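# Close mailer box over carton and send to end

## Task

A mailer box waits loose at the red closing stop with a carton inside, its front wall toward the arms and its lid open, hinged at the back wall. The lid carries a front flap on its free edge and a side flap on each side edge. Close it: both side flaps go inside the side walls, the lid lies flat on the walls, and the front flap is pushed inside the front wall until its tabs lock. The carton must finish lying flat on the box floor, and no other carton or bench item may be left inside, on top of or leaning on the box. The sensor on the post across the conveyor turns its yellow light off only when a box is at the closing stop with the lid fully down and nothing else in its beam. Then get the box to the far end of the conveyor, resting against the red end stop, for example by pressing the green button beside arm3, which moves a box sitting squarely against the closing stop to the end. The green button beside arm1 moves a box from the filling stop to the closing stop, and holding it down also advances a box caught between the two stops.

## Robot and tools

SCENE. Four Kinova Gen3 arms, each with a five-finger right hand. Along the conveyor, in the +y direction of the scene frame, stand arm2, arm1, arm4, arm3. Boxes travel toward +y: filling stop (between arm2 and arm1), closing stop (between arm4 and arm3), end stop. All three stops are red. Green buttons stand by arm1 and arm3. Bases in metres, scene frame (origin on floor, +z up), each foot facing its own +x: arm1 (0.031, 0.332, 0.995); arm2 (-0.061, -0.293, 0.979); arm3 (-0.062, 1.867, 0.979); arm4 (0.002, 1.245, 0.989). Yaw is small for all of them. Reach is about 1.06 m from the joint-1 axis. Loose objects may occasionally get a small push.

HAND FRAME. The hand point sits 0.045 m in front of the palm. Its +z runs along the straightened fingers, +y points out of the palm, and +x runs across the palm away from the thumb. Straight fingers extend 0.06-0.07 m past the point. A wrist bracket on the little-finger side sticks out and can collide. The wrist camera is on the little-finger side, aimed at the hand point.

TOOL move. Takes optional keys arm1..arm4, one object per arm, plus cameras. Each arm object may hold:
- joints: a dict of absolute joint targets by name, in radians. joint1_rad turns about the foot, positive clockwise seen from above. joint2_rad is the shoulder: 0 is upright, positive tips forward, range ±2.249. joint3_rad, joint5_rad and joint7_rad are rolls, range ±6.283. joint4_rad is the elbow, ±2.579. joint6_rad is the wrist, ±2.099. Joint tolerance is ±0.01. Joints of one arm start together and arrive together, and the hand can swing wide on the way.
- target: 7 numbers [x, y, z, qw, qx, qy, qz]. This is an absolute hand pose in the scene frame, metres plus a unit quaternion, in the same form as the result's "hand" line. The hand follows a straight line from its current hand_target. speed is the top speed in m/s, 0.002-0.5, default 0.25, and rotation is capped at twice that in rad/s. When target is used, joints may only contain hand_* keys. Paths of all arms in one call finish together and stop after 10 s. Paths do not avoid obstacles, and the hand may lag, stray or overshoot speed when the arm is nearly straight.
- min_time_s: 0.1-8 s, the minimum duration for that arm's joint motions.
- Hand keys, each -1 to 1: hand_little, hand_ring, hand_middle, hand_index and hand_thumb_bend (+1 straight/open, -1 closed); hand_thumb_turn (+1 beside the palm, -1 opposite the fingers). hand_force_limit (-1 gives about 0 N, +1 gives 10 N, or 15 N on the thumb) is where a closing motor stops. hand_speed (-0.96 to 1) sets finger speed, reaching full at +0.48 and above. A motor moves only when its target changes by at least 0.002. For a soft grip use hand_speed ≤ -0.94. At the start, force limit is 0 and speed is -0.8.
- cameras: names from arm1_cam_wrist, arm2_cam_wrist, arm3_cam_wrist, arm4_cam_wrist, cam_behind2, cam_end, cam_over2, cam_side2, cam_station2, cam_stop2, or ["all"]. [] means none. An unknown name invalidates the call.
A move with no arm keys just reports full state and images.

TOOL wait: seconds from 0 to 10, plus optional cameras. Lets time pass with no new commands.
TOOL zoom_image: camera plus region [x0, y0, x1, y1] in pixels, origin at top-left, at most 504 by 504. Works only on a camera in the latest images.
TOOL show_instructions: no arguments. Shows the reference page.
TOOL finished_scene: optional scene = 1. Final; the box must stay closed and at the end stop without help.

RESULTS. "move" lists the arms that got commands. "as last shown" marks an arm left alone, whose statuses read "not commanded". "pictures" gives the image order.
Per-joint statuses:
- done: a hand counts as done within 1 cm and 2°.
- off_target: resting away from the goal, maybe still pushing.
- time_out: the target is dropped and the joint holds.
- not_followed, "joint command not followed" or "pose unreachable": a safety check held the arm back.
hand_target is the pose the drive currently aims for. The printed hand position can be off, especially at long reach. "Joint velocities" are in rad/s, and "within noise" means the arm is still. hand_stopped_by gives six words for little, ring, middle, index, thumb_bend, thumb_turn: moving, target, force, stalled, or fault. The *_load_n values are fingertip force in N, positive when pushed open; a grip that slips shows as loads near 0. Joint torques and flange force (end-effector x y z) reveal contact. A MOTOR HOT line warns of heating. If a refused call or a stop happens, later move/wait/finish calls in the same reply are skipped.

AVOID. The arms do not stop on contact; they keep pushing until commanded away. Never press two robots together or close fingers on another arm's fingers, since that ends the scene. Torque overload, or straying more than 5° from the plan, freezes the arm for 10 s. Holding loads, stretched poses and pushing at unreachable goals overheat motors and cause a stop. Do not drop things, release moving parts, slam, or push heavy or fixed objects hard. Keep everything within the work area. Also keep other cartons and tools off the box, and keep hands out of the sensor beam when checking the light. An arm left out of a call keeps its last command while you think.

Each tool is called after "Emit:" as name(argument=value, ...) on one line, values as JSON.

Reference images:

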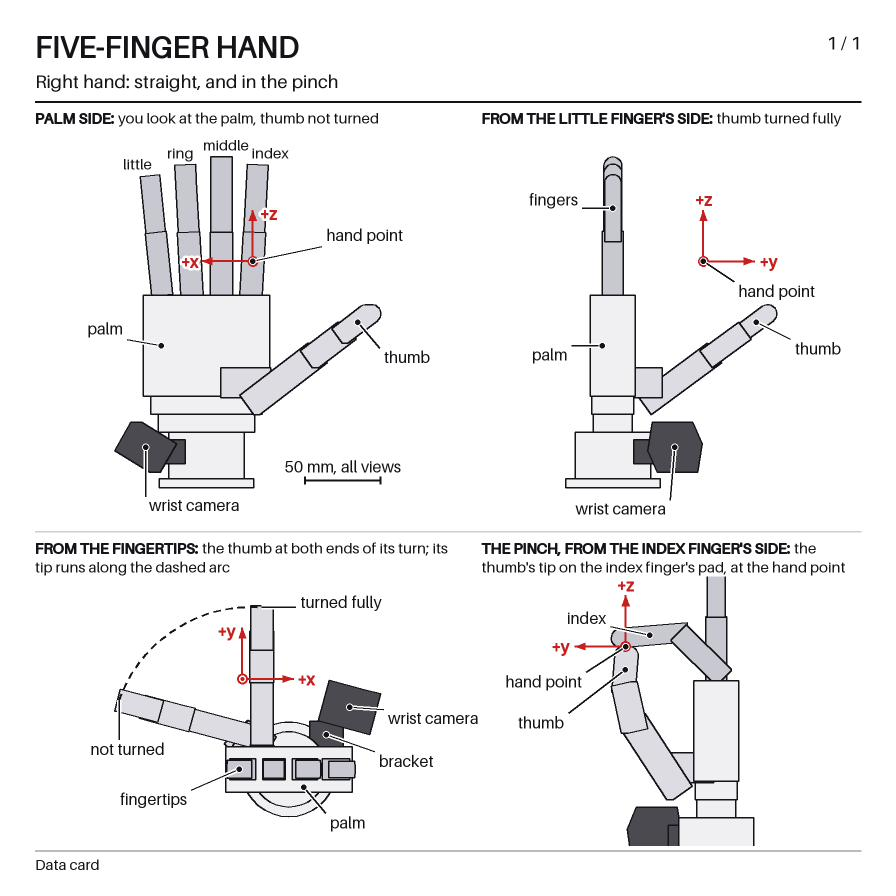

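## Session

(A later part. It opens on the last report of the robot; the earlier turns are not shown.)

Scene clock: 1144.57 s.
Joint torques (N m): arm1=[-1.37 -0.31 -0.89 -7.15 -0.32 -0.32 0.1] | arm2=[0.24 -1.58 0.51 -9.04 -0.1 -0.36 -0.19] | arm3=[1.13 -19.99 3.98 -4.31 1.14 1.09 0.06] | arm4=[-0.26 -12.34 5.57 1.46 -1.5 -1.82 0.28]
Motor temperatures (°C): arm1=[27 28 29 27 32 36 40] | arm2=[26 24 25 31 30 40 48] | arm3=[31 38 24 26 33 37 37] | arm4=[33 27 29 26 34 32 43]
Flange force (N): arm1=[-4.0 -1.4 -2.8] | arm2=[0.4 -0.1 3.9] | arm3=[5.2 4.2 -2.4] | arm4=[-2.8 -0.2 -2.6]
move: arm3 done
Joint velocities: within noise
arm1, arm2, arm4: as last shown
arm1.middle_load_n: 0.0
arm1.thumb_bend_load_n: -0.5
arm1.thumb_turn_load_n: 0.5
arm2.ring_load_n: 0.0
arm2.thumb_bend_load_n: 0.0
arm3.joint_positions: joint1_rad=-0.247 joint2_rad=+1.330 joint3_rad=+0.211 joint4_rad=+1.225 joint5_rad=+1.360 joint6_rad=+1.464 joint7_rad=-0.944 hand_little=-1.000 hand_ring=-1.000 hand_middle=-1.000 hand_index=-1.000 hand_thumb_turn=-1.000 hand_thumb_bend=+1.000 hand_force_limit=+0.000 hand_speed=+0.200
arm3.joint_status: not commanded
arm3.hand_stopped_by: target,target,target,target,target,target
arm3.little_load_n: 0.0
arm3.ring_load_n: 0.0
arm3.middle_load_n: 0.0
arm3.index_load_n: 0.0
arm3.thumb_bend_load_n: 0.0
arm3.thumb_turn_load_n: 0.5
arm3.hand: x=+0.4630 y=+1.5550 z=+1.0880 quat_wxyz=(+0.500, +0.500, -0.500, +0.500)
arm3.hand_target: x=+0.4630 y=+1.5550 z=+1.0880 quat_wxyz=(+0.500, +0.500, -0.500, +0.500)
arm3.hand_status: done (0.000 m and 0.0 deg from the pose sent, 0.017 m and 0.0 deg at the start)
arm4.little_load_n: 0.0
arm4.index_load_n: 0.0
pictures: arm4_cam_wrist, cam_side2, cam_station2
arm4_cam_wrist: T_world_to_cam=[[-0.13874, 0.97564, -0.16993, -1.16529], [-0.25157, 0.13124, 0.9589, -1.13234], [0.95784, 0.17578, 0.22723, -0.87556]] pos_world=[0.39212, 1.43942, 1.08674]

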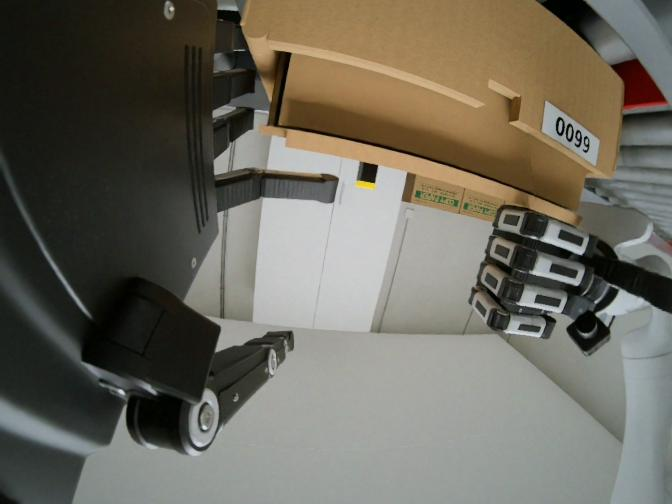

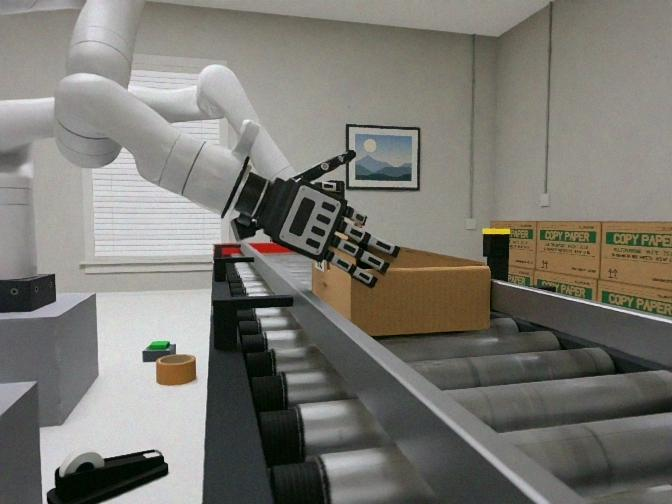

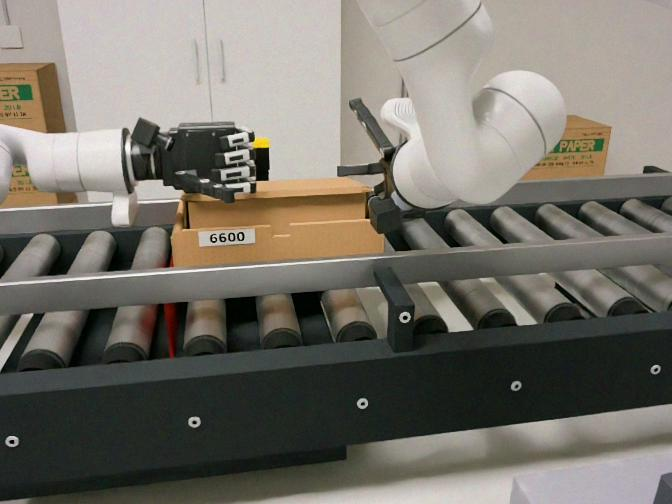

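Emit:
move(arm4={"target": [0.505, 1.449, 1.118, 0.5446, 0, 0.8387, 0], "speed": 0.1})

Emit:
move(arm4={"target": [0.47, 1.36, 1.18, 0.5, 0, 0.866, 0], "speed": 0.15}, cameras=["cam_station2", "cam_side2"])

Scene clock: 1183.80 s.
Joint torques (N m): arm1=[-1.43 -0.33 -0.84 -7.12 -0.32 -0.31 0.09] | arm2=[0.18 -1.6 0.53 -9.1 -0.07 -0.36 -0.23] | arm3=[1.15 -19.93 4.03 -4.3 1.13 1.11 0.05] | arm4=[-0.27 -12.02 5.45 0.91 -1.42 -1.85 0.27]
Motor temperatures (°C): arm1=[27 28 29 27 32 36 40] | arm2=[26 24 25 31 30 40 48] | arm3=[31 38 24 26 33 37 37] | arm4=[33 28 29 25 34 32 43]
Flange force (N): arm1=[-4.0 -1.1 -2.9] | arm2=[0.4 -0.1 4.1] | arm3=[5.3 4.2 -2.4] | arm4=[-2.5 -0.9 -2.6]
move: arm4 done
Joint velocities: within noise
arm1, arm2, arm3: as last shown
arm1.thumb_bend_load_n: 0.0
arm1.thumb_turn_load_n: 0.0
arm2.thumb_bend_load_n: -0.5
arm3.ring_load_n: 0.5
arm4.joint_positions: joint1_rad=-1.030 joint2_rad=+1.057 joint3_rad=+0.496 joint4_rad=+2.531 joint5_rad=-0.510 joint6_rad=-1.193 joint7_rad=-2.189 hand_little=+1.000 hand_ring=+1.000 hand_middle=+1.000 hand_index=+0.000 hand_thumb_turn=+1.000 hand_thumb_bend=+1.000 hand_force_limit=+0.000 hand_speed=+0.200
arm4.joint_status: not commanded
arm4.hand_stopped_by: target,target,target,target,target,target
arm4.little_load_n: 0.0
arm4.ring_load_n: 0.0
arm4.middle_load_n: 0.0
arm4.index_load_n: 0.0
arm4.thumb_bend_load_n: 0.0
arm4.thumb_turn_load_n: 0.0
arm4.hand: x=+0.5050 y=+1.4490 z=+1.1180 quat_wxyz=(-0.545, +0.000, -0.839, +0.000)
arm4.hand_target: x=+0.5050 y=+1.4490 z=+1.1180 quat_wxyz=(-0.545, +0.000, -0.839, +0.000)
arm4.hand_status: done (0.000 m and 0.0 deg from the pose sent, 0.021 m and 0.0 deg at the start)
pictures: none

Scene clock: 1189.63 s.
Joint torques (N m): arm1=[-1.37 -0.33 -0.89 -7.09 -0.33 -0.32 0.1] | arm2=[0.23 -1.6 0.54 -9.07 -0.07 -0.34 -0.22] | arm3=[1.16 -19.96 4.01 -4.32 1.11 1.11 0.03] | arm4=[-0.13 -8.81 0.38 -3.97 0.8 -1.69 0.09]
Motor temperatures (°C): arm1=[27 28 29 27 32 36 40] | arm2=[26 24 25 31 30 40 48] | arm3=[31 37 24 26 33 37 37] | arm4=[33 28 29 25 34 32 43]
Flange force (N): arm1=[-4.0 -1.4 -3.0] | arm2=[0.4 -0.1 4.1] | arm3=[5.3 4.2 -2.4] | arm4=[-2.2 -1.7 -8.3]
move: arm4 moving
Joint velocities: arm1=[within noise] | arm2=[within noise] | arm3=[within noise] | arm4=[0.183 0.091 -0.263 0 -0.077 -0.123 0.115]
arm1.joint_positions: joint1_rad=+0.683 joint2_rad=-0.494 joint3_rad=-0.032 joint4_rad=+1.553 joint5_rad=-0.076 joint6_rad=+2.041 joint7_rad=-1.728 hand_little=+1.000 hand_ring=+1.000 hand_middle=+1.000 hand_index=+1.000 hand_thumb_turn=+1.000 hand_thumb_bend=+1.000 hand_force_limit=+0.000 hand_speed=-0.800
arm1.joint_status: not commanded
arm1.hand_stopped_by: target,target,target,target,target,target
arm1.little_load_n: 0.0
arm1.ring_load_n: 0.0
arm1.middle_load_n: 0.0
arm1.index_load_n: 0.0
arm1.thumb_bend_load_n: -0.5
arm1.thumb_turn_load_n: 0.0
arm1.hand: x=+0.1701 y=+0.3083 z=+1.4863 quat_wxyz=(-0.021, -0.348, -0.937, -0.020)
arm1.hand_target: x=+0.1701 y=+0.3083 z=+1.4863 quat_wxyz=(-0.021, -0.348, -0.937, -0.020)
arm1.hand_status: not commanded
arm2.joint_positions: joint1_rad=-0.434 joint2_rad=-0.363 joint3_rad=-0.120 joint4_rad=+1.537 joint5_rad=-0.061 joint6_rad=+1.933 joint7_rad=-2.051 hand_little=+1.000 hand_ring=+1.000 hand_middle=+1.000 hand_index=+1.000 hand_thumb_turn=+1.000 hand_thumb_bend=+1.000 hand_force_limit=+0.000 hand_speed=-0.800
arm2.joint_status: not commanded
arm2.hand_stopped_by: target,target,target,target,target,target
arm2.little_load_n: 0.0
arm2.ring_load_n: 0.0
arm2.middle_load_n: 0.0
arm2.index_load_n: 0.0
arm2.thumb_bend_load_n: 0.0
arm2.thumb_turn_load_n: 0.5
arm2.hand: x=+0.1101 y=-0.1672 z=+1.4577 quat_wxyz=(-0.007, -0.007, -1.000, -0.013)
arm2.hand_target: x=+0.1101 y=-0.1672 z=+1.4577 quat_wxyz=(-0.007, -0.007, -1.000, -0.013)
arm2.hand_status: not commanded
arm3: as last shown
arm3.ring_load_n: 0.0
arm4.joint_positions: joint1_rad=+0.288 joint2_rad=+0.470 joint3_rad=-0.873 joint4_rad=+2.577 joint5_rad=-0.920 joint6_rad=-0.986 joint7_rad=-0.996 hand_little=+1.000 hand_ring=+1.000 hand_middle=+1.000 hand_index=+0.000 hand_thumb_turn=+1.000 hand_thumb_bend=+1.000 hand_force_limit=+0.000 hand_speed=+0.200
arm4.joint_status: not commanded
arm4.hand_stopped_by: target,target,target,target,target,target
arm4.little_load_n: 0.0
arm4.ring_load_n: 0.0
arm4.middle_load_n: 0.0
arm4.index_load_n: 0.0
arm4.thumb_bend_load_n: 0.0
arm4.thumb_turn_load_n: 0.0
arm4.hand: x=+0.4710 y=+1.3603 z=+1.1805 quat_wxyz=(-0.436, -0.001, -0.900, +0.023)
arm4.hand_target: x=+0.4710 y=+1.3603 z=+1.1805 quat_wxyz=(-0.436, -0.001, -0.900, +0.023)
arm4.hand_status: moving (0.001 m and 8.7 deg from the pose sent, 0.114 m and 6.0 deg at the start; a joint's target at an end of its range on 171 of 175 steps)
pictures: cam_side2, cam_station2

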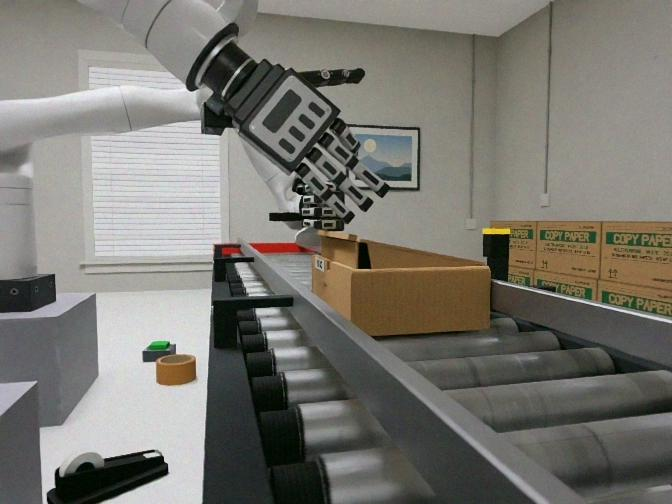

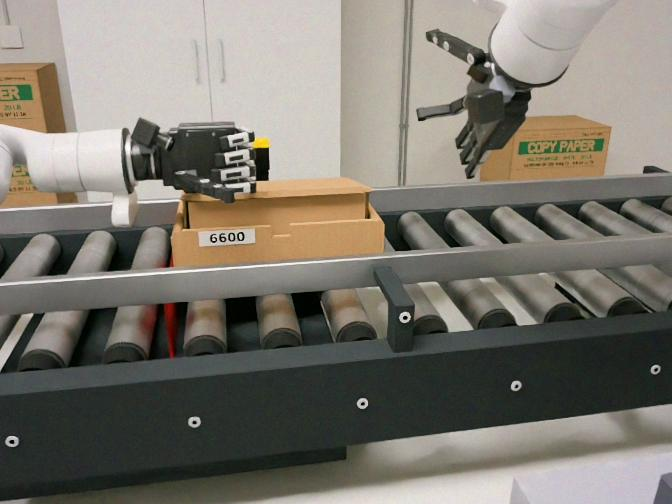

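Emit:
move(arm4={"joints": {"joint1_rad": 0.3, "joint2_rad": 0.1, "joint3_rad": 0.0, "joint4_rad": 1.6, "hand_thumb_turn": -1, "hand_index": -1, "hand_middle": -1, "hand_ring": -1, "hand_little": -1}})

Emit:
move(arm4={"joints": {"joint1_rad": 0.35, "joint5_rad": -1.5, "joint6_rad": 1.5, "joint7_rad": -2.2}})

Emit:
move(arm4={"joints": {"joint1_rad": 0.35, "joint2_rad": 0.9, "joint4_rad": 1.65}}, cameras=["cam_station2", "cam_side2", "arm4_cam_wrist"])

Scene clock: 1199.03 s.
Joint torques (N m): arm1=[-1.4 -0.31 -0.89 -7.08 -0.35 -0.29 0.1] | arm2=[0.29 -1.57 0.53 -9.08 -0.12 -0.34 -0.21] | arm3=[1.16 -19.97 4.09 -4.33 1.12 1.11 0.06] | arm4=[-0.19 -9.83 1.81 -10.51 1.44 -1.06 0.28]
Motor temperatures (°C): arm1=[27 28 29 27 32 36 40] | arm2=[26 24 25 31 30 40 48] | arm3=[31 37 24 26 33 37 37] | arm4=[33 28 29 25 34 32 43]
Flange force (N): arm1=[-4.0 -1.3 -3.0] | arm2=[0.5 -0.1 4.1] | arm3=[5.2 4.3 -2.5] | arm4=[-0.8 -4.4 -6.6]
move: arm4 off_target
Joint velocities: within noise
arm1, arm2, arm3: as last shown
arm1.thumb_bend_load_n: 0.0
arm2.thumb_turn_load_n: 0.0
arm4.joint_positions: joint1_rad=+0.300 joint2_rad=+0.100 joint3_rad=+0.000 joint4_rad=+1.600 joint5_rad=-0.925 joint6_rad=-0.994 joint7_rad=-0.988 hand_little=-1.000 hand_ring=+1.000 hand_middle=-1.000 hand_index=-1.000 hand_thumb_turn=-1.000 hand_thumb_bend=+1.000 hand_force_limit=+0.000 hand_speed=+0.200
arm4.joint_status: hand_ring off_target (ended at +1.000, target -1.000); the others done
arm4.hand_stopped_by: target,fault,target,target,target,target
arm4.little_load_n: 0.0
arm4.ring_load_n: 0.0
arm4.middle_load_n: 0.0
arm4.index_load_n: 0.0
arm4.thumb_bend_load_n: 0.0
arm4.thumb_turn_load_n: 0.0
arm4.hand: x=+0.5083 y=+0.9264 z=+1.8383 quat_wxyz=(-0.810, -0.373, -0.383, +0.241)
arm4.hand_target: x=+0.5083 y=+0.9264 z=+1.8383 quat_wxyz=(-0.810, -0.373, -0.383, +0.241)
arm4.hand_status: not commanded
pictures: none

Scene clock: 1201.63 s.
Joint torques (N m): arm1=[-1.38 -0.38 -0.88 -7.09 -0.33 -0.31 0.07] | arm2=[0.25 -1.59 0.54 -9.17 -0.08 -0.37 -0.23] | arm3=[1.09 -19.93 4.02 -4.31 1.15 1.07 0.04] | arm4=[-0.19 -8.61 1.37 -9.14 -2.6 0.36 0.38]
Motor temperatures (°C): arm1=[27 28 29 27 32 36 40] | arm2=[26 24 25 31 30 40 48] | arm3=[31 37 24 26 33 37 37] | arm4=[33 28 29 25 34 32 43]
Flange force (N): arm1=[-4.2 -1.4 -3.1] | arm2=[0.5 -0.2 4.4] | arm3=[5.3 4.2 -2.4] | arm4=[3.6 -5.4 1.8]
move: arm4 done
Joint velocities: within noise
arm1, arm2, arm3: as last shown
arm3.thumb_turn_load_n: 0.0
arm4.joint_positions: joint1_rad=+0.350 joint2_rad=+0.100 joint3_rad=+0.000 joint4_rad=+1.600 joint5_rad=-1.500 joint6_rad=+1.500 joint7_rad=-2.200 hand_little=-1.000 hand_ring=+1.000 hand_middle=-1.000 hand_index=-1.000 hand_thumb_turn=-1.000 hand_thumb_bend=+1.000 hand_force_limit=+0.000 hand_speed=+0.200
arm4.joint_status: all done
arm4.hand_stopped_by: target,fault,target,target,target,target
arm4.little_load_n: 0.0
arm4.ring_load_n: 0.0
arm4.middle_load_n: 0.5
arm4.index_load_n: 0.0
arm4.thumb_bend_load_n: 0.0
arm4.thumb_turn_load_n: 0.0
arm4.hand: x=+0.5058 y=+1.4074 z=+1.6468 quat_wxyz=(+0.141, -0.383, -0.627, -0.663)
arm4.hand_target: x=+0.5058 y=+1.4074 z=+1.6468 quat_wxyz=(+0.141, -0.383, -0.627, -0.663)
arm4.hand_status: not commanded
pictures: none

Scene clock: 1203.73 s.
Joint torques (N m): arm1=[-1.45 -0.34 -0.9 -7.11 -0.32 -0.3 0.1] | arm2=[0.2 -1.58 0.49 -9.1 -0.07 -0.35 -0.22] | arm3=[1.09 -19.89 4.03 -4.28 1.1 1.08 0.06] | arm4=[-0.19 -17.53 0.06 -5.21 -1.52 2.11 0.35]
Motor temperatures (°C): arm1=[27 28 29 27 32 36 40] | arm2=[26 24 25 31 30 40 48] | arm3=[31 37 24 26 33 37 37] | arm4=[33 28 29 25 34 32 43]
Flange force (N): arm1=[-4.1 -1.3 -2.9] | arm2=[0.5 -0.2 4.2] | arm3=[5.3 4.2 -2.3] | arm4=[3.6 -4.8 0.5]
move: arm4 done
Joint velocities: within noise
arm1, arm2, arm3: as last shown
arm4.joint_positions: joint1_rad=+0.350 joint2_rad=+0.900 joint3_rad=+0.000 joint4_rad=+1.650 joint5_rad=-1.500 joint6_rad=+1.500 joint7_rad=-2.200 hand_little=-1.000 hand_ring=+1.000 hand_middle=-1.000 hand_index=-1.000 hand_thumb_turn=-1.000 hand_thumb_bend=+1.000 hand_force_limit=+0.000 hand_speed=+0.200
arm4.joint_status: all done
arm4.hand_stopped_by: target,fault,target,target,target,target
arm4.little_load_n: 0.0
arm4.ring_load_n: 0.0
arm4.middle_load_n: 0.0
arm4.index_load_n: 0.0
arm4.thumb_bend_load_n: 0.0
arm4.thumb_turn_load_n: 0.0
arm4.hand: x=+0.6197 y=+1.3742 z=+1.2073 quat_wxyz=(+0.420, -0.596, -0.440, -0.523)
arm4.hand_target: x=+0.6197 y=+1.3742 z=+1.2073 quat_wxyz=(+0.420, -0.597, -0.440, -0.523)
arm4.hand_status: not commanded
pictures: arm4_cam_wrist, cam_side2, cam_station2
arm4_cam_wrist: T_world_to_cam=[[0.94041, -0.29033, 0.17703, -0.40375], [-0.08094, -0.69675, -0.71273, 1.85098], [0.33027, 0.65593, -0.67873, -0.17367]] pos_world=[0.58686, 1.28637, 1.27286]

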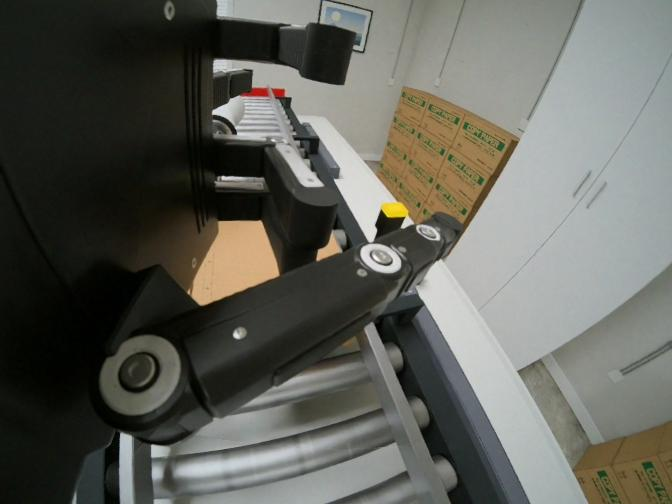

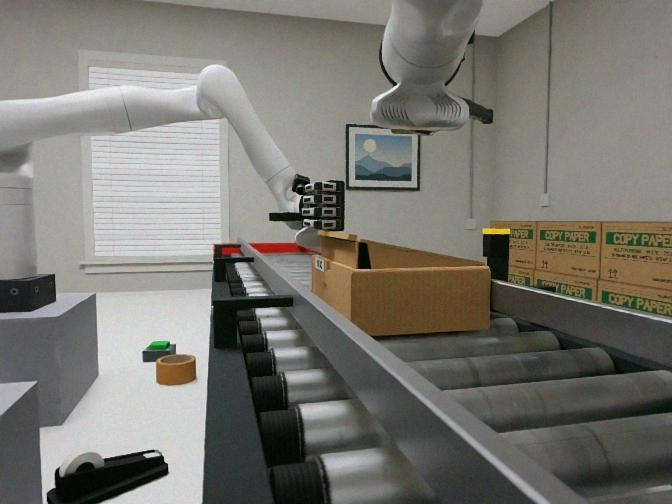

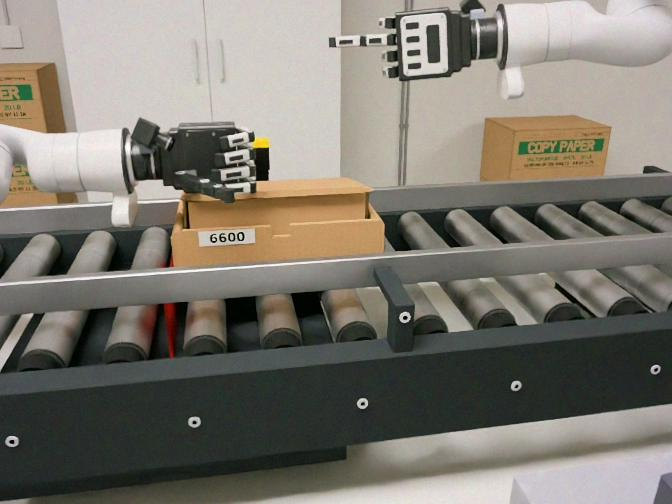

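Emit:
move(arm4={"target": [0.590, 1.455, 1.17, 0.5, -0.5, -0.5, -0.5], "speed": 0.15})

Emit:
move(arm4={"target": [0.588, 1.465, 1.115, 0.5, -0.5, -0.5, -0.5], "speed": 0.1}, arm3={"target": [0.463, 1.560, 1.075, 0.5, 0.5, -0.5, 0.5], "speed": 0.05}, cameras=["cam_station2", "cam_side2", "cam_behind2", "cam_over2"])

Emit:
zoom_image(camera="cam_station2", region=[160, 100, 420, 290])

Scene clock: 1217.03 s.
Joint torques (N m): arm1=[-1.38 -0.3 -0.89 -7.07 -0.32 -0.33 0.11] | arm2=[0.25 -1.61 0.51 -9.09 -0.08 -0.34 -0.17] | arm3=[1.11 -20.01 3.99 -4.35 1.08 1.06 0.04] | arm4=[-0.25 -18.72 -0.62 -4.6 -1.45 2.15 0.34]
Motor temperatures (°C): arm1=[27 27 29 27 32 36 40] | arm2=[26 24 25 31 30 40 48] | arm3=[31 37 24 26 33 37 37] | arm4=[33 28 29 25 34 32 43]
Flange force (N): arm1=[-4.0 -1.3 -3.1] | arm2=[0.5 0.0 4.1] | arm3=[5.2 4.3 -2.4] | arm4=[4.2 -4.5 1.5]
move: arm4 done
Joint velocities: within noise
arm1, arm2, arm3: as last shown
arm2.index_load_n: -0.5
arm4.joint_positions: joint1_rad=+0.275 joint2_rad=+1.086 joint3_rad=-0.068 joint4_rad=+1.497 joint5_rad=-1.394 joint6_rad=+1.611 joint7_rad=-2.127 hand_little=-1.000 hand_ring=+1.000 hand_middle=-1.000 hand_index=-1.000 hand_thumb_turn=-1.000 hand_thumb_bend=+1.000 hand_force_limit=+0.000 hand_speed=+0.200
arm4.joint_status: not commanded
arm4.hand_stopped_by: target,fault,target,target,target,target
arm4.little_load_n: 0.0
arm4.ring_load_n: 0.0
arm4.middle_load_n: 0.0
arm4.index_load_n: -0.5
arm4.thumb_bend_load_n: 0.0
arm4.thumb_turn_load_n: 0.0
arm4.hand: x=+0.5900 y=+1.4550 z=+1.1700 quat_wxyz=(+0.500, -0.500, -0.500, -0.500)
arm4.hand_target: x=+0.5900 y=+1.4550 z=+1.1700 quat_wxyz=(+0.500, -0.500, -0.500, -0.500)
arm4.hand_status: done (0.000 m and 0.0 deg from the pose sent, 0.094 m and 16.1 deg at the start)
pictures: none

Scene clock: 1218.10 s.
Joint torques (N m): arm1=[-1.37 -0.32 -0.85 -7.1 -0.33 -0.33 0.12] | arm2=[0.24 -1.55 0.54 -9.11 -0.08 -0.36 -0.22] | arm3=[0.8 -20.03 3.85 -4.23 1.06 1.05 0.05] | arm4=[-0.2 -19.03 -0.72 -3.98 -1.27 2.23 0.35]
Motor temperatures (°C): arm1=[27 27 29 27 32 36 40] | arm2=[26 24 25 31 30 40 48] | arm3=[31 37 24 26 33 37 37] | arm4=[33 28 29 25 34 32 43]
Flange force (N): arm1=[-4.0 -1.2 -3.0] | arm2=[0.6 -0.1 4.2] | arm3=[5.3 4.0 -1.8] | arm4=[4.6 -3.9 1.4]
move: arm3 done; arm4 done
Joint velocities: within noise
arm1, arm2: as last shown
arm2.index_load_n: 0.0
arm3.joint_positions: joint1_rad=-0.253 joint2_rad=+1.356 joint3_rad=+0.206 joint4_rad=+1.209 joint5_rad=+1.354 joint6_rad=+1.471 joint7_rad=-0.954 hand_little=-1.000 hand_ring=-1.000 hand_middle=-1.000 hand_index=-1.000 hand_thumb_turn=-1.000 hand_thumb_bend=+1.000 hand_force_limit=+0.000 hand_speed=+0.200
arm3.joint_status: not commanded
arm3.hand_stopped_by: target,target,target,target,target,target
arm3.little_load_n: 0.0
arm3.ring_load_n: 0.0
arm3.middle_load_n: 0.0
arm3.index_load_n: 0.0
arm3.thumb_bend_load_n: 0.0
arm3.thumb_turn_load_n: 0.5
arm3.hand: x=+0.4630 y=+1.5600 z=+1.0750 quat_wxyz=(+0.500, +0.500, -0.500, +0.500)
arm3.hand_target: x=+0.4630 y=+1.5600 z=+1.0750 quat_wxyz=(+0.500, +0.500, -0.500, +0.500)
arm3.hand_status: done (0.000 m and 0.0 deg from the pose sent, 0.014 m and 0.0 deg at the start)
arm4.joint_positions: joint1_rad=+0.259 joint2_rad=+1.196 joint3_rad=-0.072 joint4_rad=+1.471 joint5_rad=-1.397 joint6_rad=+1.586 joint7_rad=-2.046 hand_little=-1.000 hand_ring=+1.000 hand_middle=-1.000 hand_index=-1.000 hand_thumb_turn=-1.000 hand_thumb_bend=+1.000 hand_force_limit=+0.000 hand_speed=+0.200
arm4.joint_status: not commanded
arm4.hand_stopped_by: target,fault,target,target,target,target
arm4.little_load_n: 0.0
arm4.ring_load_n: 0.0
arm4.middle_load_n: -0.5
arm4.index_load_n: 0.0
arm4.thumb_bend_load_n: 0.0
arm4.thumb_turn_load_n: 0.0
arm4.hand: x=+0.5880 y=+1.4650 z=+1.1150 quat_wxyz=(+0.500, -0.500, -0.500, -0.500)
arm4.hand_target: x=+0.5880 y=+1.4650 z=+1.1150 quat_wxyz=(+0.500, -0.500, -0.500, -0.500)
arm4.hand_status: done (0.000 m and 0.0 deg from the pose sent, 0.056 m and 0.0 deg at the start)
pictures: cam_behind2, cam_over2, cam_side2, cam_station2

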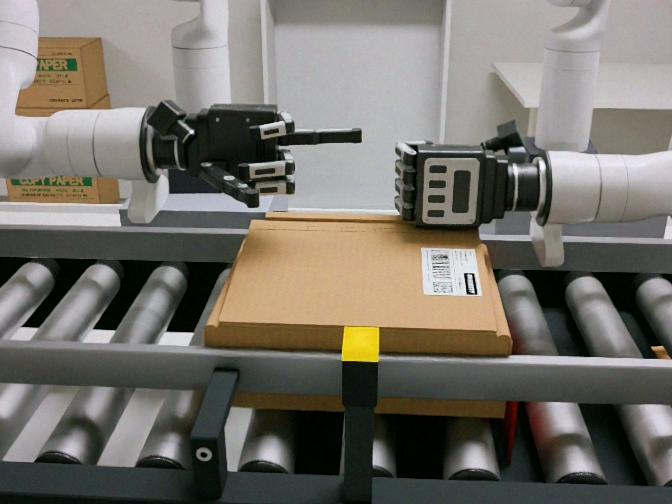

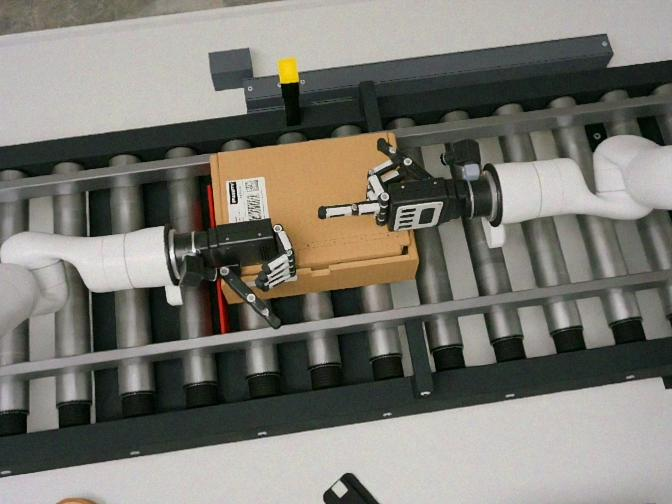

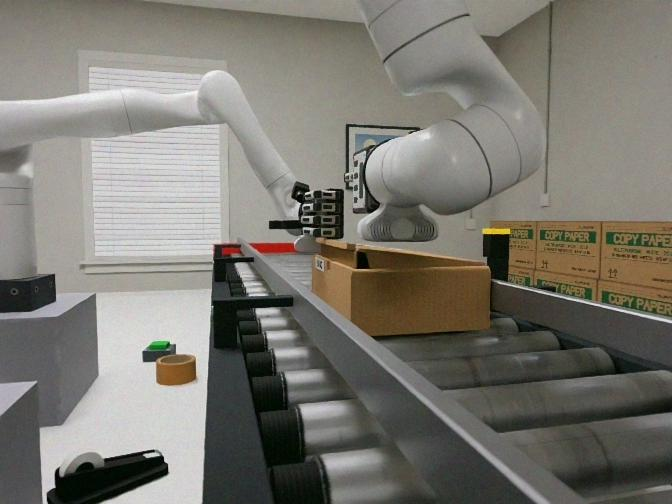

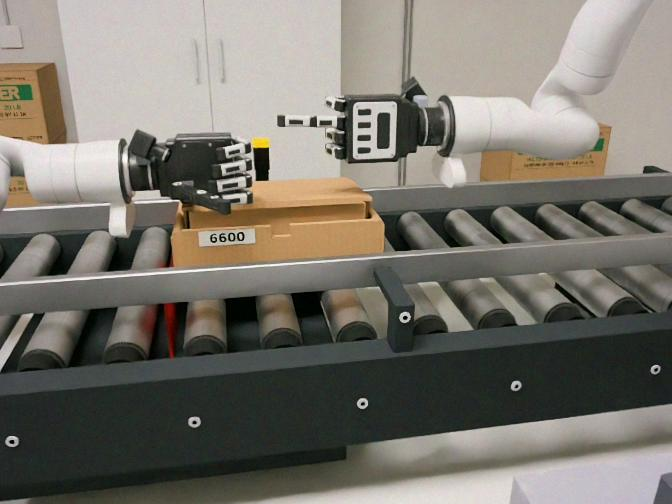

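Scaled by 1.938 from the camera's image (finer frame: 960x720).

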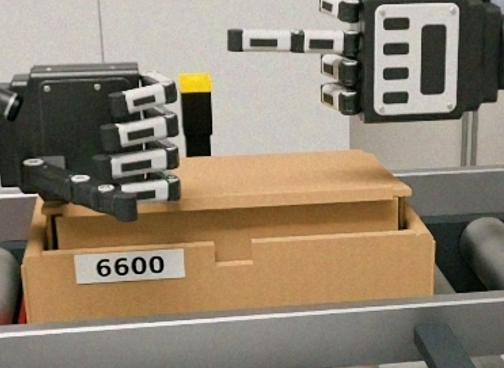

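Emit:
move(arm4={"target": [0.588, 1.465, 1.072, 0.5, -0.5, -0.5, -0.5], "speed": 0.08}, arm3={"target": [0.463, 1.560, 1.066, 0.5, 0.5, -0.5, 0.5], "speed": 0.04})

Emit:
move(arm4={"target": [0.588, 1.465, 1.062, 0.5, -0.5, -0.5, -0.5], "speed": 0.03}, arm3={"target": [0.463, 1.560, 1.060, 0.5, 0.5, -0.5, 0.5], "speed": 0.03}, cameras=["cam_station2", "cam_side2", "cam_behind2"])

Emit:
zoom_image(camera="cam_station2", region=[160, 100, 420, 290])

Scene clock: 1228.60 s.
Joint torques (N m): arm1=[-1.38 -0.31 -0.88 -7.12 -0.34 -0.31 0.1] | arm2=[0.23 -1.63 0.54 -9.06 -0.09 -0.33 -0.2] | arm3=[1.01 -20.1 3.91 -4.31 1.17 1.04 0.05] | arm4=[-0.16 -19.26 -0.78 -3.62 -1.2 2.28 0.35]
Motor temperatures (°C): arm1=[27 27 29 27 32 36 40] | arm2=[26 24 25 31 30 40 48] | arm3=[31 37 24 26 33 37 37] | arm4=[33 28 29 25 33 32 43]
Flange force (N): arm1=[-4.0 -1.4 -2.9] | arm2=[0.4 0.0 4.0] | arm3=[5.4 4.7 -2.3] | arm4=[4.9 -3.6 1.5]
move: arm3 done; arm4 done
Joint velocities: within noise
arm1, arm2: as last shown
arm3.joint_positions: joint1_rad=-0.252 joint2_rad=+1.375 joint3_rad=+0.205 joint4_rad=+1.197 joint5_rad=+1.352 joint6_rad=+1.472 joint7_rad=-0.961 hand_little=-1.000 hand_ring=-1.000 hand_middle=-1.000 hand_index=-1.000 hand_thumb_turn=-1.000 hand_thumb_bend=+1.000 hand_force_limit=+0.000 hand_speed=+0.200
arm3.joint_status: not commanded
arm3.hand_stopped_by: target,target,target,target,target,target
arm3.little_load_n: 0.0
arm3.ring_load_n: 0.0
arm3.middle_load_n: 0.0
arm3.index_load_n: 0.0
arm3.thumb_bend_load_n: 0.0
arm3.thumb_turn_load_n: 0.0
arm3.hand: x=+0.4630 y=+1.5600 z=+1.0660 quat_wxyz=(+0.500, +0.500, -0.500, +0.500)
arm3.hand_target: x=+0.4630 y=+1.5600 z=+1.0660 quat_wxyz=(+0.500, +0.500, -0.500, +0.500)
arm3.hand_status: done (0.000 m and 0.0 deg from the pose sent, 0.009 m and 0.0 deg at the start)
arm4.joint_positions: joint1_rad=+0.257 joint2_rad=+1.289 joint3_rad=-0.069 joint4_rad=+1.422 joint5_rad=-1.392 joint6_rad=+1.581 joint7_rad=-2.002 hand_little=-1.000 hand_ring=+1.000 hand_middle=-1.000 hand_index=-1.000 hand_thumb_turn=-1.000 hand_thumb_bend=+1.000 hand_force_limit=+0.000 hand_speed=+0.200
arm4.joint_status: not commanded
arm4.hand_stopped_by: target,fault,target,target,target,target
arm4.little_load_n: 0.0
arm4.ring_load_n: 0.0
arm4.middle_load_n: 0.0
arm4.index_load_n: 0.0
arm4.thumb_bend_load_n: 0.0
arm4.thumb_turn_load_n: 0.0
arm4.hand: x=+0.5880 y=+1.4650 z=+1.0720 quat_wxyz=(+0.500, -0.500, -0.500, -0.500)
arm4.hand_target: x=+0.5880 y=+1.4650 z=+1.0720 quat_wxyz=(+0.500, -0.500, -0.500, -0.500)
arm4.hand_status: done (0.000 m and 0.0 deg from the pose sent, 0.043 m and 0.0 deg at the start)
pictures: none

Scene clock: 1229.57 s.
Joint torques (N m): arm1=[-1.43 -0.32 -0.85 -7.15 -0.31 -0.32 0.09] | arm2=[0.22 -1.59 0.49 -9.11 -0.06 -0.34 -0.23] | arm3=[0.97 -20.11 3.96 -4.24 1.15 1.07 0.03] | arm4=[-0.2 -19.28 -0.78 -3.55 -1.18 2.31 0.33]
Motor temperatures (°C): arm1=[27 27 29 27 32 36 40] | arm2=[26 24 25 31 30 40 48] | arm3=[31 37 24 26 33 37 37] | arm4=[33 28 29 25 33 32 43]
Flange force (N): arm1=[-3.9 -1.2 -2.8] | arm2=[0.4 -0.2 4.2] | arm3=[5.5 4.5 -2.2] | arm4=[5.0 -3.6 1.5]
move: arm3 done; arm4 done
Joint velocities: within noise
arm1, arm2: as last shown
arm3.joint_positions: joint1_rad=-0.251 joint2_rad=+1.388 joint3_rad=+0.204 joint4_rad=+1.189 joint5_rad=+1.351 joint6_rad=+1.472 joint7_rad=-0.966 hand_little=-1.000 hand_ring=-1.000 hand_middle=-1.000 hand_index=-1.000 hand_thumb_turn=-1.000 hand_thumb_bend=+1.000 hand_force_limit=+0.000 hand_speed=+0.200
arm3.joint_status: not commanded
arm3.hand_stopped_by: target,target,target,target,target,target
arm3.little_load_n: 0.0
arm3.ring_load_n: 0.0
arm3.middle_load_n: 0.0
arm3.index_load_n: 0.0
arm3.thumb_bend_load_n: 0.0
arm3.thumb_turn_load_n: 0.5
arm3.hand: x=+0.4630 y=+1.5600 z=+1.0600 quat_wxyz=(+0.500, +0.500, -0.500, +0.500)
arm3.hand_target: x=+0.4630 y=+1.5600 z=+1.0600 quat_wxyz=(+0.500, +0.500, -0.500, +0.500)
arm3.hand_status: done (0.000 m and 0.0 deg from the pose sent, 0.006 m and 0.0 deg at the start)
arm4.joint_positions: joint1_rad=+0.257 joint2_rad=+1.311 joint3_rad=-0.069 joint4_rad=+1.409 joint5_rad=-1.391 joint6_rad=+1.580 joint7_rad=-1.994 hand_little=-1.000 hand_ring=+1.000 hand_middle=-1.000 hand_index=-1.000 hand_thumb_turn=-1.000 hand_thumb_bend=+1.000 hand_force_limit=+0.000 hand_speed=+0.200
arm4.joint_status: not commanded
arm4.hand_stopped_by: target,fault,target,target,target,target
arm4.little_load_n: 0.0
arm4.ring_load_n: 0.0
arm4.middle_load_n: 0.0
arm4.index_load_n: 0.0
arm4.thumb_bend_load_n: 0.0
arm4.thumb_turn_load_n: 0.0
arm4.hand: x=+0.5880 y=+1.4650 z=+1.0620 quat_wxyz=(+0.500, -0.500, -0.500, -0.500)
arm4.hand_target: x=+0.5880 y=+1.4650 z=+1.0620 quat_wxyz=(+0.500, -0.500, -0.500, -0.500)
arm4.hand_status: done (0.000 m and 0.0 deg from the pose sent, 0.010 m and 0.0 deg at the start)
pictures: cam_behind2, cam_side2, cam_station2

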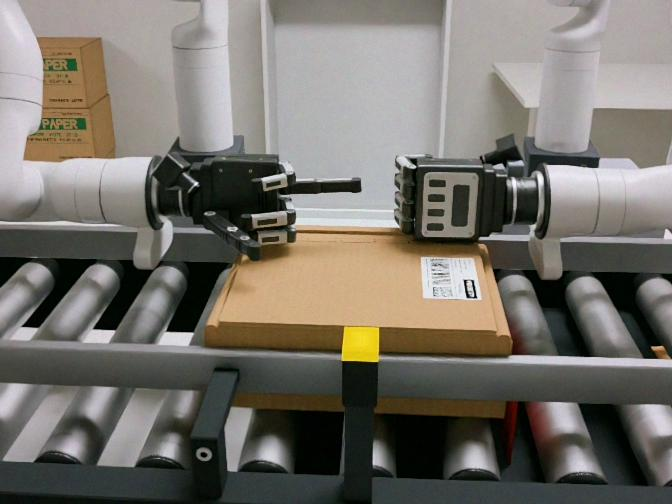

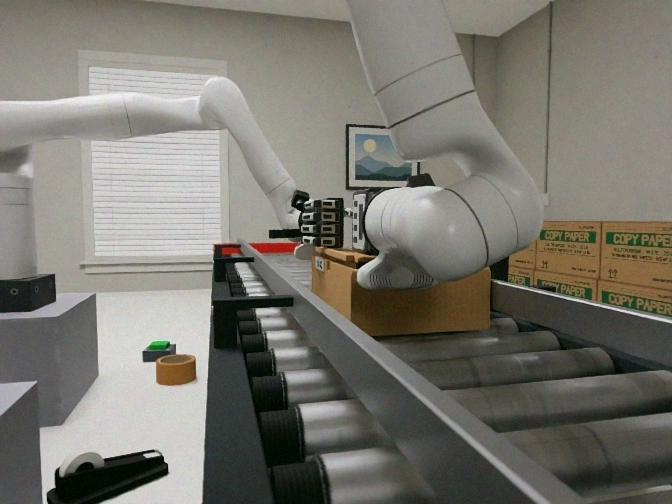

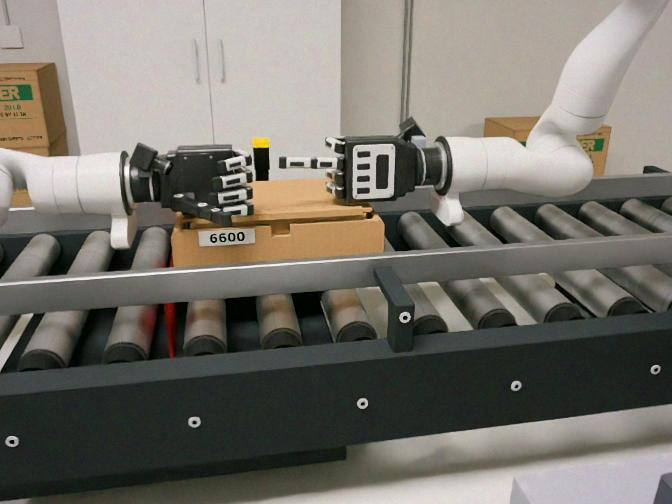

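Scaled by 1.938 from the camera's image (finer frame: 960x720).

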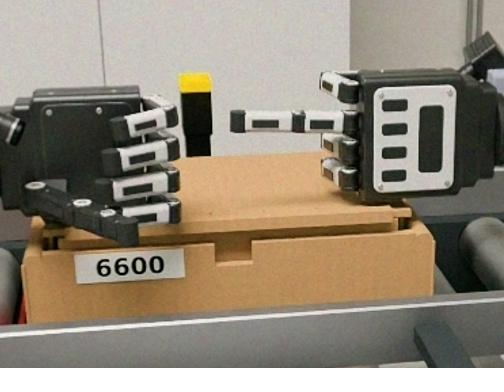

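Emit:
move(arm3={"target":[0.463,1.560,1.054,0.5,0.5,-0.5,0.5],"speed":0.03}, arm4={"target":[0.588,1.465,1.054,0.5,-0.5,-0.5,-0.5],"speed":0.03}, cameras=["cam_station2","cam_behind2","cam_side2"])

Scene clock: 1242.57 s.
Joint torques (N m): arm1=[-1.4 -0.32 -0.9 -7.11 -0.32 -0.32 0.09] | arm2=[0.22 -1.6 0.52 -9.09 -0.09 -0.33 -0.21] | arm3=[1.04 -20.18 4.01 -4.2 1.19 1.05 0.03] | arm4=[-0.17 -19.36 -0.81 -3.52 -1.17 2.32 0.35]
Motor temperatures (°C): arm1=[27 27 29 27 32 36 40] | arm2=[26 24 25 31 30 40 48] | arm3=[31 37 24 26 33 37 37] | arm4=[33 28 29 25 33 32 43]
Flange force (N): arm1=[-4.0 -1.4 -2.9] | arm2=[0.4 -0.1 4.1] | arm3=[5.4 4.3 -2.4] | arm4=[4.9 -3.6 1.5]
move: arm3 done; arm4 done
Joint velocities: within noise
arm1.joint_positions: joint1_rad=+0.683 joint2_rad=-0.494 joint3_rad=-0.032 joint4_rad=+1.553 joint5_rad=-0.076 joint6_rad=+2.041 joint7_rad=-1.728 hand_little=+1.000 hand_ring=+1.000 hand_middle=+1.000 hand_index=+1.000 hand_thumb_turn=+1.000 hand_thumb_bend=+1.000 hand_force_limit=+0.000 hand_speed=-0.800
arm1.joint_status: not commanded
arm1.hand_stopped_by: target,target,target,target,target,target
arm1.little_load_n: 0.0
arm1.ring_load_n: 0.0
arm1.middle_load_n: 0.0
arm1.index_load_n: 0.0
arm1.thumb_bend_load_n: 0.0
arm1.thumb_turn_load_n: 0.0
arm1.hand: x=+0.1701 y=+0.3083 z=+1.4863 quat_wxyz=(-0.021, -0.348, -0.937, -0.020)
arm1.hand_target: x=+0.1701 y=+0.3083 z=+1.4863 quat_wxyz=(-0.021, -0.348, -0.937, -0.020)
arm1.hand_status: not commanded
arm2.joint_positions: joint1_rad=-0.434 joint2_rad=-0.363 joint3_rad=-0.120 joint4_rad=+1.537 joint5_rad=-0.061 joint6_rad=+1.933 joint7_rad=-2.051 hand_little=+1.000 hand_ring=+1.000 hand_middle=+1.000 hand_index=+1.000 hand_thumb_turn=+1.000 hand_thumb_bend=+1.000 hand_force_limit=+0.000 hand_speed=-0.800
arm2.joint_status: not commanded
arm2.hand_stopped_by: target,target,target,target,target,target
arm2.little_load_n: 0.0
arm2.ring_load_n: 0.0
arm2.middle_load_n: 0.0
arm2.index_load_n: 0.0
arm2.thumb_bend_load_n: 0.0
arm2.thumb_turn_load_n: 0.0
arm2.hand: x=+0.1101 y=-0.1672 z=+1.4577 quat_wxyz=(-0.007, -0.007, -1.000, -0.013)
arm2.hand_target: x=+0.1101 y=-0.1672 z=+1.4577 quat_wxyz=(-0.007, -0.007, -1.000, -0.013)
arm2.hand_status: not commanded
arm3.joint_positions: joint1_rad=-0.250 joint2_rad=+1.400 joint3_rad=+0.203 joint4_rad=+1.180 joint5_rad=+1.350 joint6_rad=+1.473 joint7_rad=-0.970 hand_little=-1.000 hand_ring=-1.000 hand_middle=-1.000 hand_index=-1.000 hand_thumb_turn=-1.000 hand_thumb_bend=+1.000 hand_force_limit=+0.000 hand_speed=+0.200
arm3.joint_status: not commanded
arm3.hand_stopped_by: target,target,target,target,target,target
arm3.little_load_n: 0.0
arm3.ring_load_n: 0.0
arm3.middle_load_n: 0.0
arm3.index_load_n: 0.0
arm3.thumb_bend_load_n: 0.0
arm3.thumb_turn_load_n: 0.0
arm3.hand: x=+0.4630 y=+1.5600 z=+1.0540 quat_wxyz=(+0.500, +0.500, -0.500, +0.500)
arm3.hand_target: x=+0.4630 y=+1.5600 z=+1.0540 quat_wxyz=(+0.500, +0.500, -0.500, +0.500)
arm3.hand_status: done (0.000 m and 0.0 deg from the pose sent, 0.006 m and 0.0 deg at the start)
arm4.joint_positions: joint1_rad=+0.257 joint2_rad=+1.329 joint3_rad=-0.068 joint4_rad=+1.397 joint5_rad=-1.390 joint6_rad=+1.579 joint7_rad=-1.987 hand_little=-1.000 hand_ring=+1.000 hand_middle=-1.000 hand_index=-1.000 hand_thumb_turn=-1.000 hand_thumb_bend=+1.000 hand_force_limit=+0.000 hand_speed=+0.200
arm4.joint_status: not commanded
arm4.hand_stopped_by: target,fault,target,target,target,target
arm4.little_load_n: 0.0
arm4.ring_load_n: 0.0
arm4.middle_load_n: 0.0
arm4.index_load_n: 0.0
arm4.thumb_bend_load_n: 0.0
arm4.thumb_turn_load_n: 0.5
arm4.hand: x=+0.5880 y=+1.4650 z=+1.0540 quat_wxyz=(+0.500, -0.500, -0.500, -0.500)
arm4.hand_target: x=+0.5880 y=+1.4650 z=+1.0540 quat_wxyz=(+0.500, -0.500, -0.500, -0.500)
arm4.hand_status: done (0.000 m and 0.0 deg from the pose sent, 0.008 m and 0.0 deg at the start)
pictures: cam_behind2, cam_side2, cam_station2

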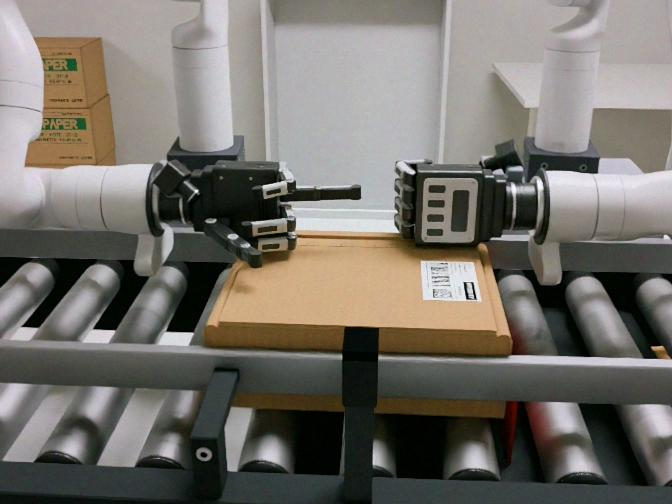

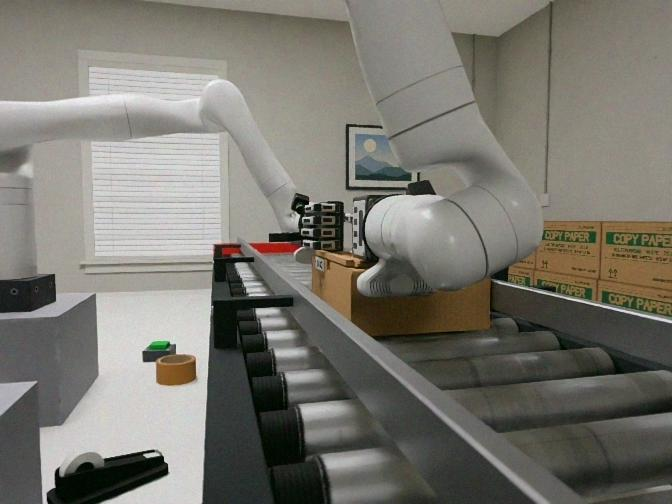

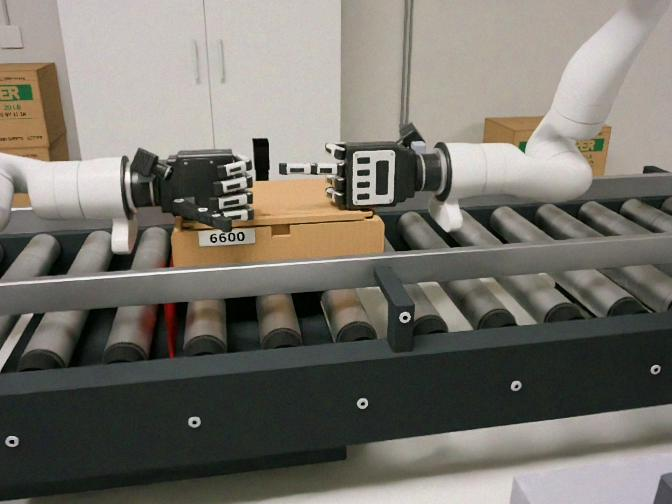

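Emit:
zoom_image(camera="cam_station2", region=[160, 160, 400, 280])

Emit:
move(arm3={"target":[0.463,1.560,1.050,0.5,0.5,-0.5,0.5],"speed":0.03}, arm4={"target":[0.588,1.465,1.050,0.5,-0.5,-0.5,-0.5],"speed":0.03}, cameras=["cam_station2"])

Emit:
zoom_image(camera="cam_station2", region=[160, 160, 400, 280])

Scaled by 2.100 from the camera's image (finer frame: 960x720).

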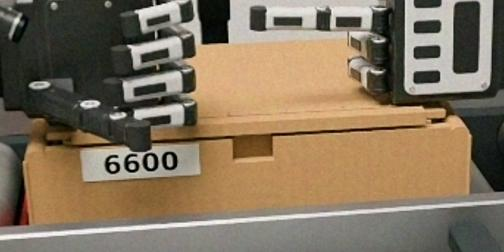

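Scene clock: 1246.67 s.
Joint torques (N m): arm1=[-1.37 -0.32 -0.87 -7.11 -0.31 -0.3 0.13] | arm2=[0.27 -1.57 0.53 -9.08 -0.07 -0.35 -0.21] | arm3=[1.87 -13.44 -0.05 -3.54 -0.18 -2.7 -0.34] | arm4=[-0.2 -19.34 -0.81 -3.47 -1.17 2.3 0.36]
Motor temperatures (°C): arm1=[27 27 29 27 32 36 40] | arm2=[26 24 25 31 30 40 48] | arm3=[31 37 24 26 33 37 37] | arm4=[33 28 29 25 33 32 43]
Flange force (N): arm1=[-4.0 -1.2 -2.9] | arm2=[0.5 -0.1 4.1] | arm3=[19.7 7.8 -5.3] | arm4=[5.0 -3.5 1.4]
move: arm3 done; arm4 done
Joint velocities: within noise
arm1, arm2: as last shown
arm1.thumb_bend_load_n: -0.5
arm2.little_load_n: -0.5
arm3.joint_positions: joint1_rad=-0.250 joint2_rad=+1.409 joint3_rad=+0.203 joint4_rad=+1.174 joint5_rad=+1.349 joint6_rad=+1.473 joint7_rad=-0.973 hand_little=-1.000 hand_ring=-1.000 hand_middle=-1.000 hand_index=-1.000 hand_thumb_turn=-1.000 hand_thumb_bend=+1.000 hand_force_limit=+0.000 hand_speed=+0.200
arm3.joint_status: not commanded
arm3.hand_stopped_by: target,target,target,target,target,target
arm3.little_load_n: 0.0
arm3.ring_load_n: 0.0
arm3.middle_load_n: 0.0
arm3.index_load_n: 0.0
arm3.thumb_bend_load_n: 0.0
arm3.thumb_turn_load_n: 0.5
arm3.hand: x=+0.4630 y=+1.5600 z=+1.0500 quat_wxyz=(+0.500, +0.500, -0.500, +0.500)
arm3.hand_target: x=+0.4630 y=+1.5600 z=+1.0500 quat_wxyz=(+0.500, +0.500, -0.500, +0.500)
arm3.hand_status: done (0.000 m and 0.0 deg from the pose sent, 0.004 m and 0.0 deg at the start)
arm4.joint_positions: joint1_rad=+0.256 joint2_rad=+1.337 joint3_rad=-0.068 joint4_rad=+1.391 joint5_rad=-1.390 joint6_rad=+1.579 joint7_rad=-1.984 hand_little=-1.000 hand_ring=+1.000 hand_middle=-1.000 hand_index=-1.000 hand_thumb_turn=-1.000 hand_thumb_bend=+1.000 hand_force_limit=+0.000 hand_speed=+0.200
arm4.joint_status: not commanded
arm4.hand_stopped_by: target,fault,target,target,target,target
arm4.little_load_n: 0.0
arm4.ring_load_n: 0.0
arm4.middle_load_n: 0.0
arm4.index_load_n: 0.0
arm4.thumb_bend_load_n: 0.0
arm4.thumb_turn_load_n: 0.0
arm4.hand: x=+0.5880 y=+1.4650 z=+1.0500 quat_wxyz=(+0.500, -0.500, -0.500, -0.500)
arm4.hand_target: x=+0.5880 y=+1.4650 z=+1.0500 quat_wxyz=(+0.500, -0.500, -0.500, -0.500)
arm4.hand_status: done (0.000 m and 0.0 deg from the pose sent, 0.004 m and 0.0 deg at the start)

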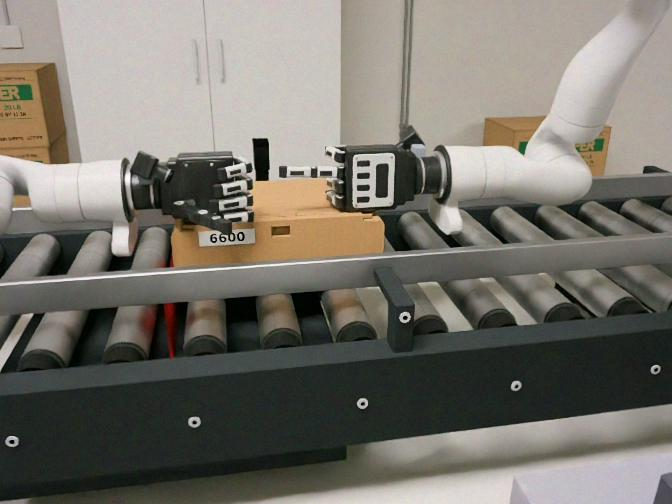

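Scaled by 2.100 from the camera's image (finer frame: 960x720).

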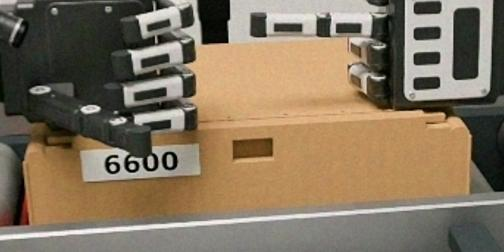

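Emit:
move(arm3={"target":[0.463,1.560,1.047,0.5,0.5,-0.5,0.5],"speed":0.03}, arm4={"target":[0.588,1.465,1.047,0.5,-0.5,-0.5,-0.5],"speed":0.03}, cameras=["cam_station2"])

Emit:
zoom_image(camera="cam_station2", region=[160, 160, 400, 280])

Scene clock: 1251.03 s.
Joint torques (N m): arm1=[-1.38 -0.35 -0.86 -7.13 -0.32 -0.32 0.1] | arm2=[0.24 -1.58 0.45 -9.08 -0.06 -0.34 -0.22] | arm3=[3.65 2.21 -8.92 -3.48 -2.25 -12.15 -1.45] | arm4=[-0.16 -19.36 -0.82 -3.46 -1.14 2.29 0.35]
Motor temperatures (°C): arm1=[27 27 29 27 32 36 40] | arm2=[26 24 25 31 30 40 48] | arm3=[31 37 24 26 33 37 37] | arm4=[33 28 29 25 33 32 43]
Flange force (N): arm1=[-4.0 -1.3 -2.9] | arm2=[0.4 -0.3 4.1] | arm3=[54.7 21.1 -14.1] | arm4=[5.0 -3.5 1.5]
move: arm3 done; arm4 done
Joint velocities: within noise
arm1, arm2: as last shown
arm1.thumb_bend_load_n: 0.0
arm2.little_load_n: 0.0
arm3.joint_positions: joint1_rad=-0.249 joint2_rad=+1.415 joint3_rad=+0.202 joint4_rad=+1.169 joint5_rad=+1.349 joint6_rad=+1.473 joint7_rad=-0.975 hand_little=-1.000 hand_ring=-1.000 hand_middle=-1.000 hand_index=-1.000 hand_thumb_turn=-1.000 hand_thumb_bend=+1.000 hand_force_limit=+0.000 hand_speed=+0.200
arm3.joint_status: not commanded
arm3.hand_stopped_by: target,target,target,target,target,target
arm3.little_load_n: 0.0
arm3.ring_load_n: 0.0
arm3.middle_load_n: 0.0
arm3.index_load_n: 0.0
arm3.thumb_bend_load_n: 0.0
arm3.thumb_turn_load_n: 0.0
arm3.hand: x=+0.4630 y=+1.5600 z=+1.0470 quat_wxyz=(+0.500, +0.500, -0.500, +0.500)
arm3.hand_target: x=+0.4630 y=+1.5600 z=+1.0470 quat_wxyz=(+0.500, +0.500, -0.500, +0.500)
arm3.hand_status: done (0.000 m and 0.0 deg from the pose sent, 0.003 m and 0.0 deg at the start)
arm4.joint_positions: joint1_rad=+0.256 joint2_rad=+1.344 joint3_rad=-0.068 joint4_rad=+1.387 joint5_rad=-1.390 joint6_rad=+1.579 joint7_rad=-1.982 hand_little=-1.000 hand_ring=+1.000 hand_middle=-1.000 hand_index=-1.000 hand_thumb_turn=-1.000 hand_thumb_bend=+1.000 hand_force_limit=+0.000 hand_speed=+0.200
arm4.joint_status: not commanded
arm4.hand_stopped_by: target,fault,target,target,target,target
arm4.little_load_n: 0.0
arm4.ring_load_n: 0.0
arm4.middle_load_n: 0.0
arm4.index_load_n: 0.0
arm4.thumb_bend_load_n: 0.0
arm4.thumb_turn_load_n: 0.0
arm4.hand: x=+0.5880 y=+1.4650 z=+1.0470 quat_wxyz=(+0.500, -0.500, -0.500, -0.500)
arm4.hand_target: x=+0.5880 y=+1.4650 z=+1.0470 quat_wxyz=(+0.500, -0.500, -0.500, -0.500)
arm4.hand_status: done (0.000 m and 0.0 deg from the pose sent, 0.003 m and 0.0 deg at the start)

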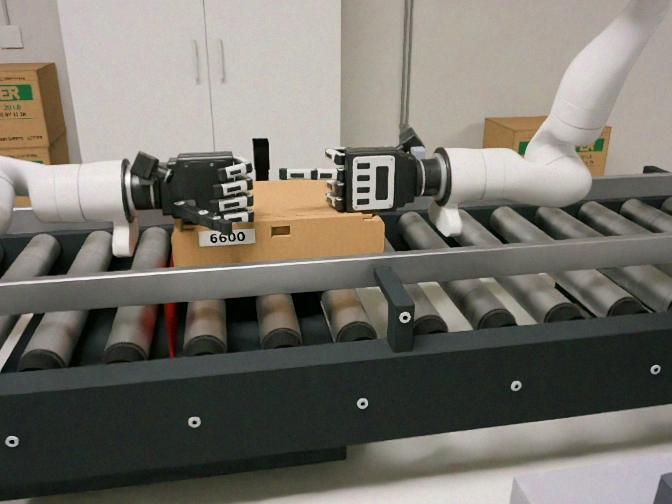

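Scaled by 2.100 from the camera's image (finer frame: 960x720).

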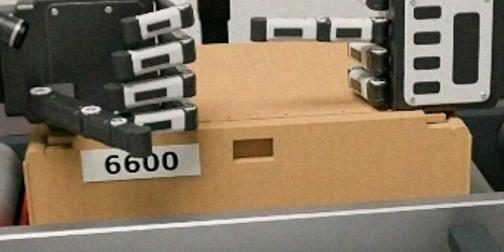

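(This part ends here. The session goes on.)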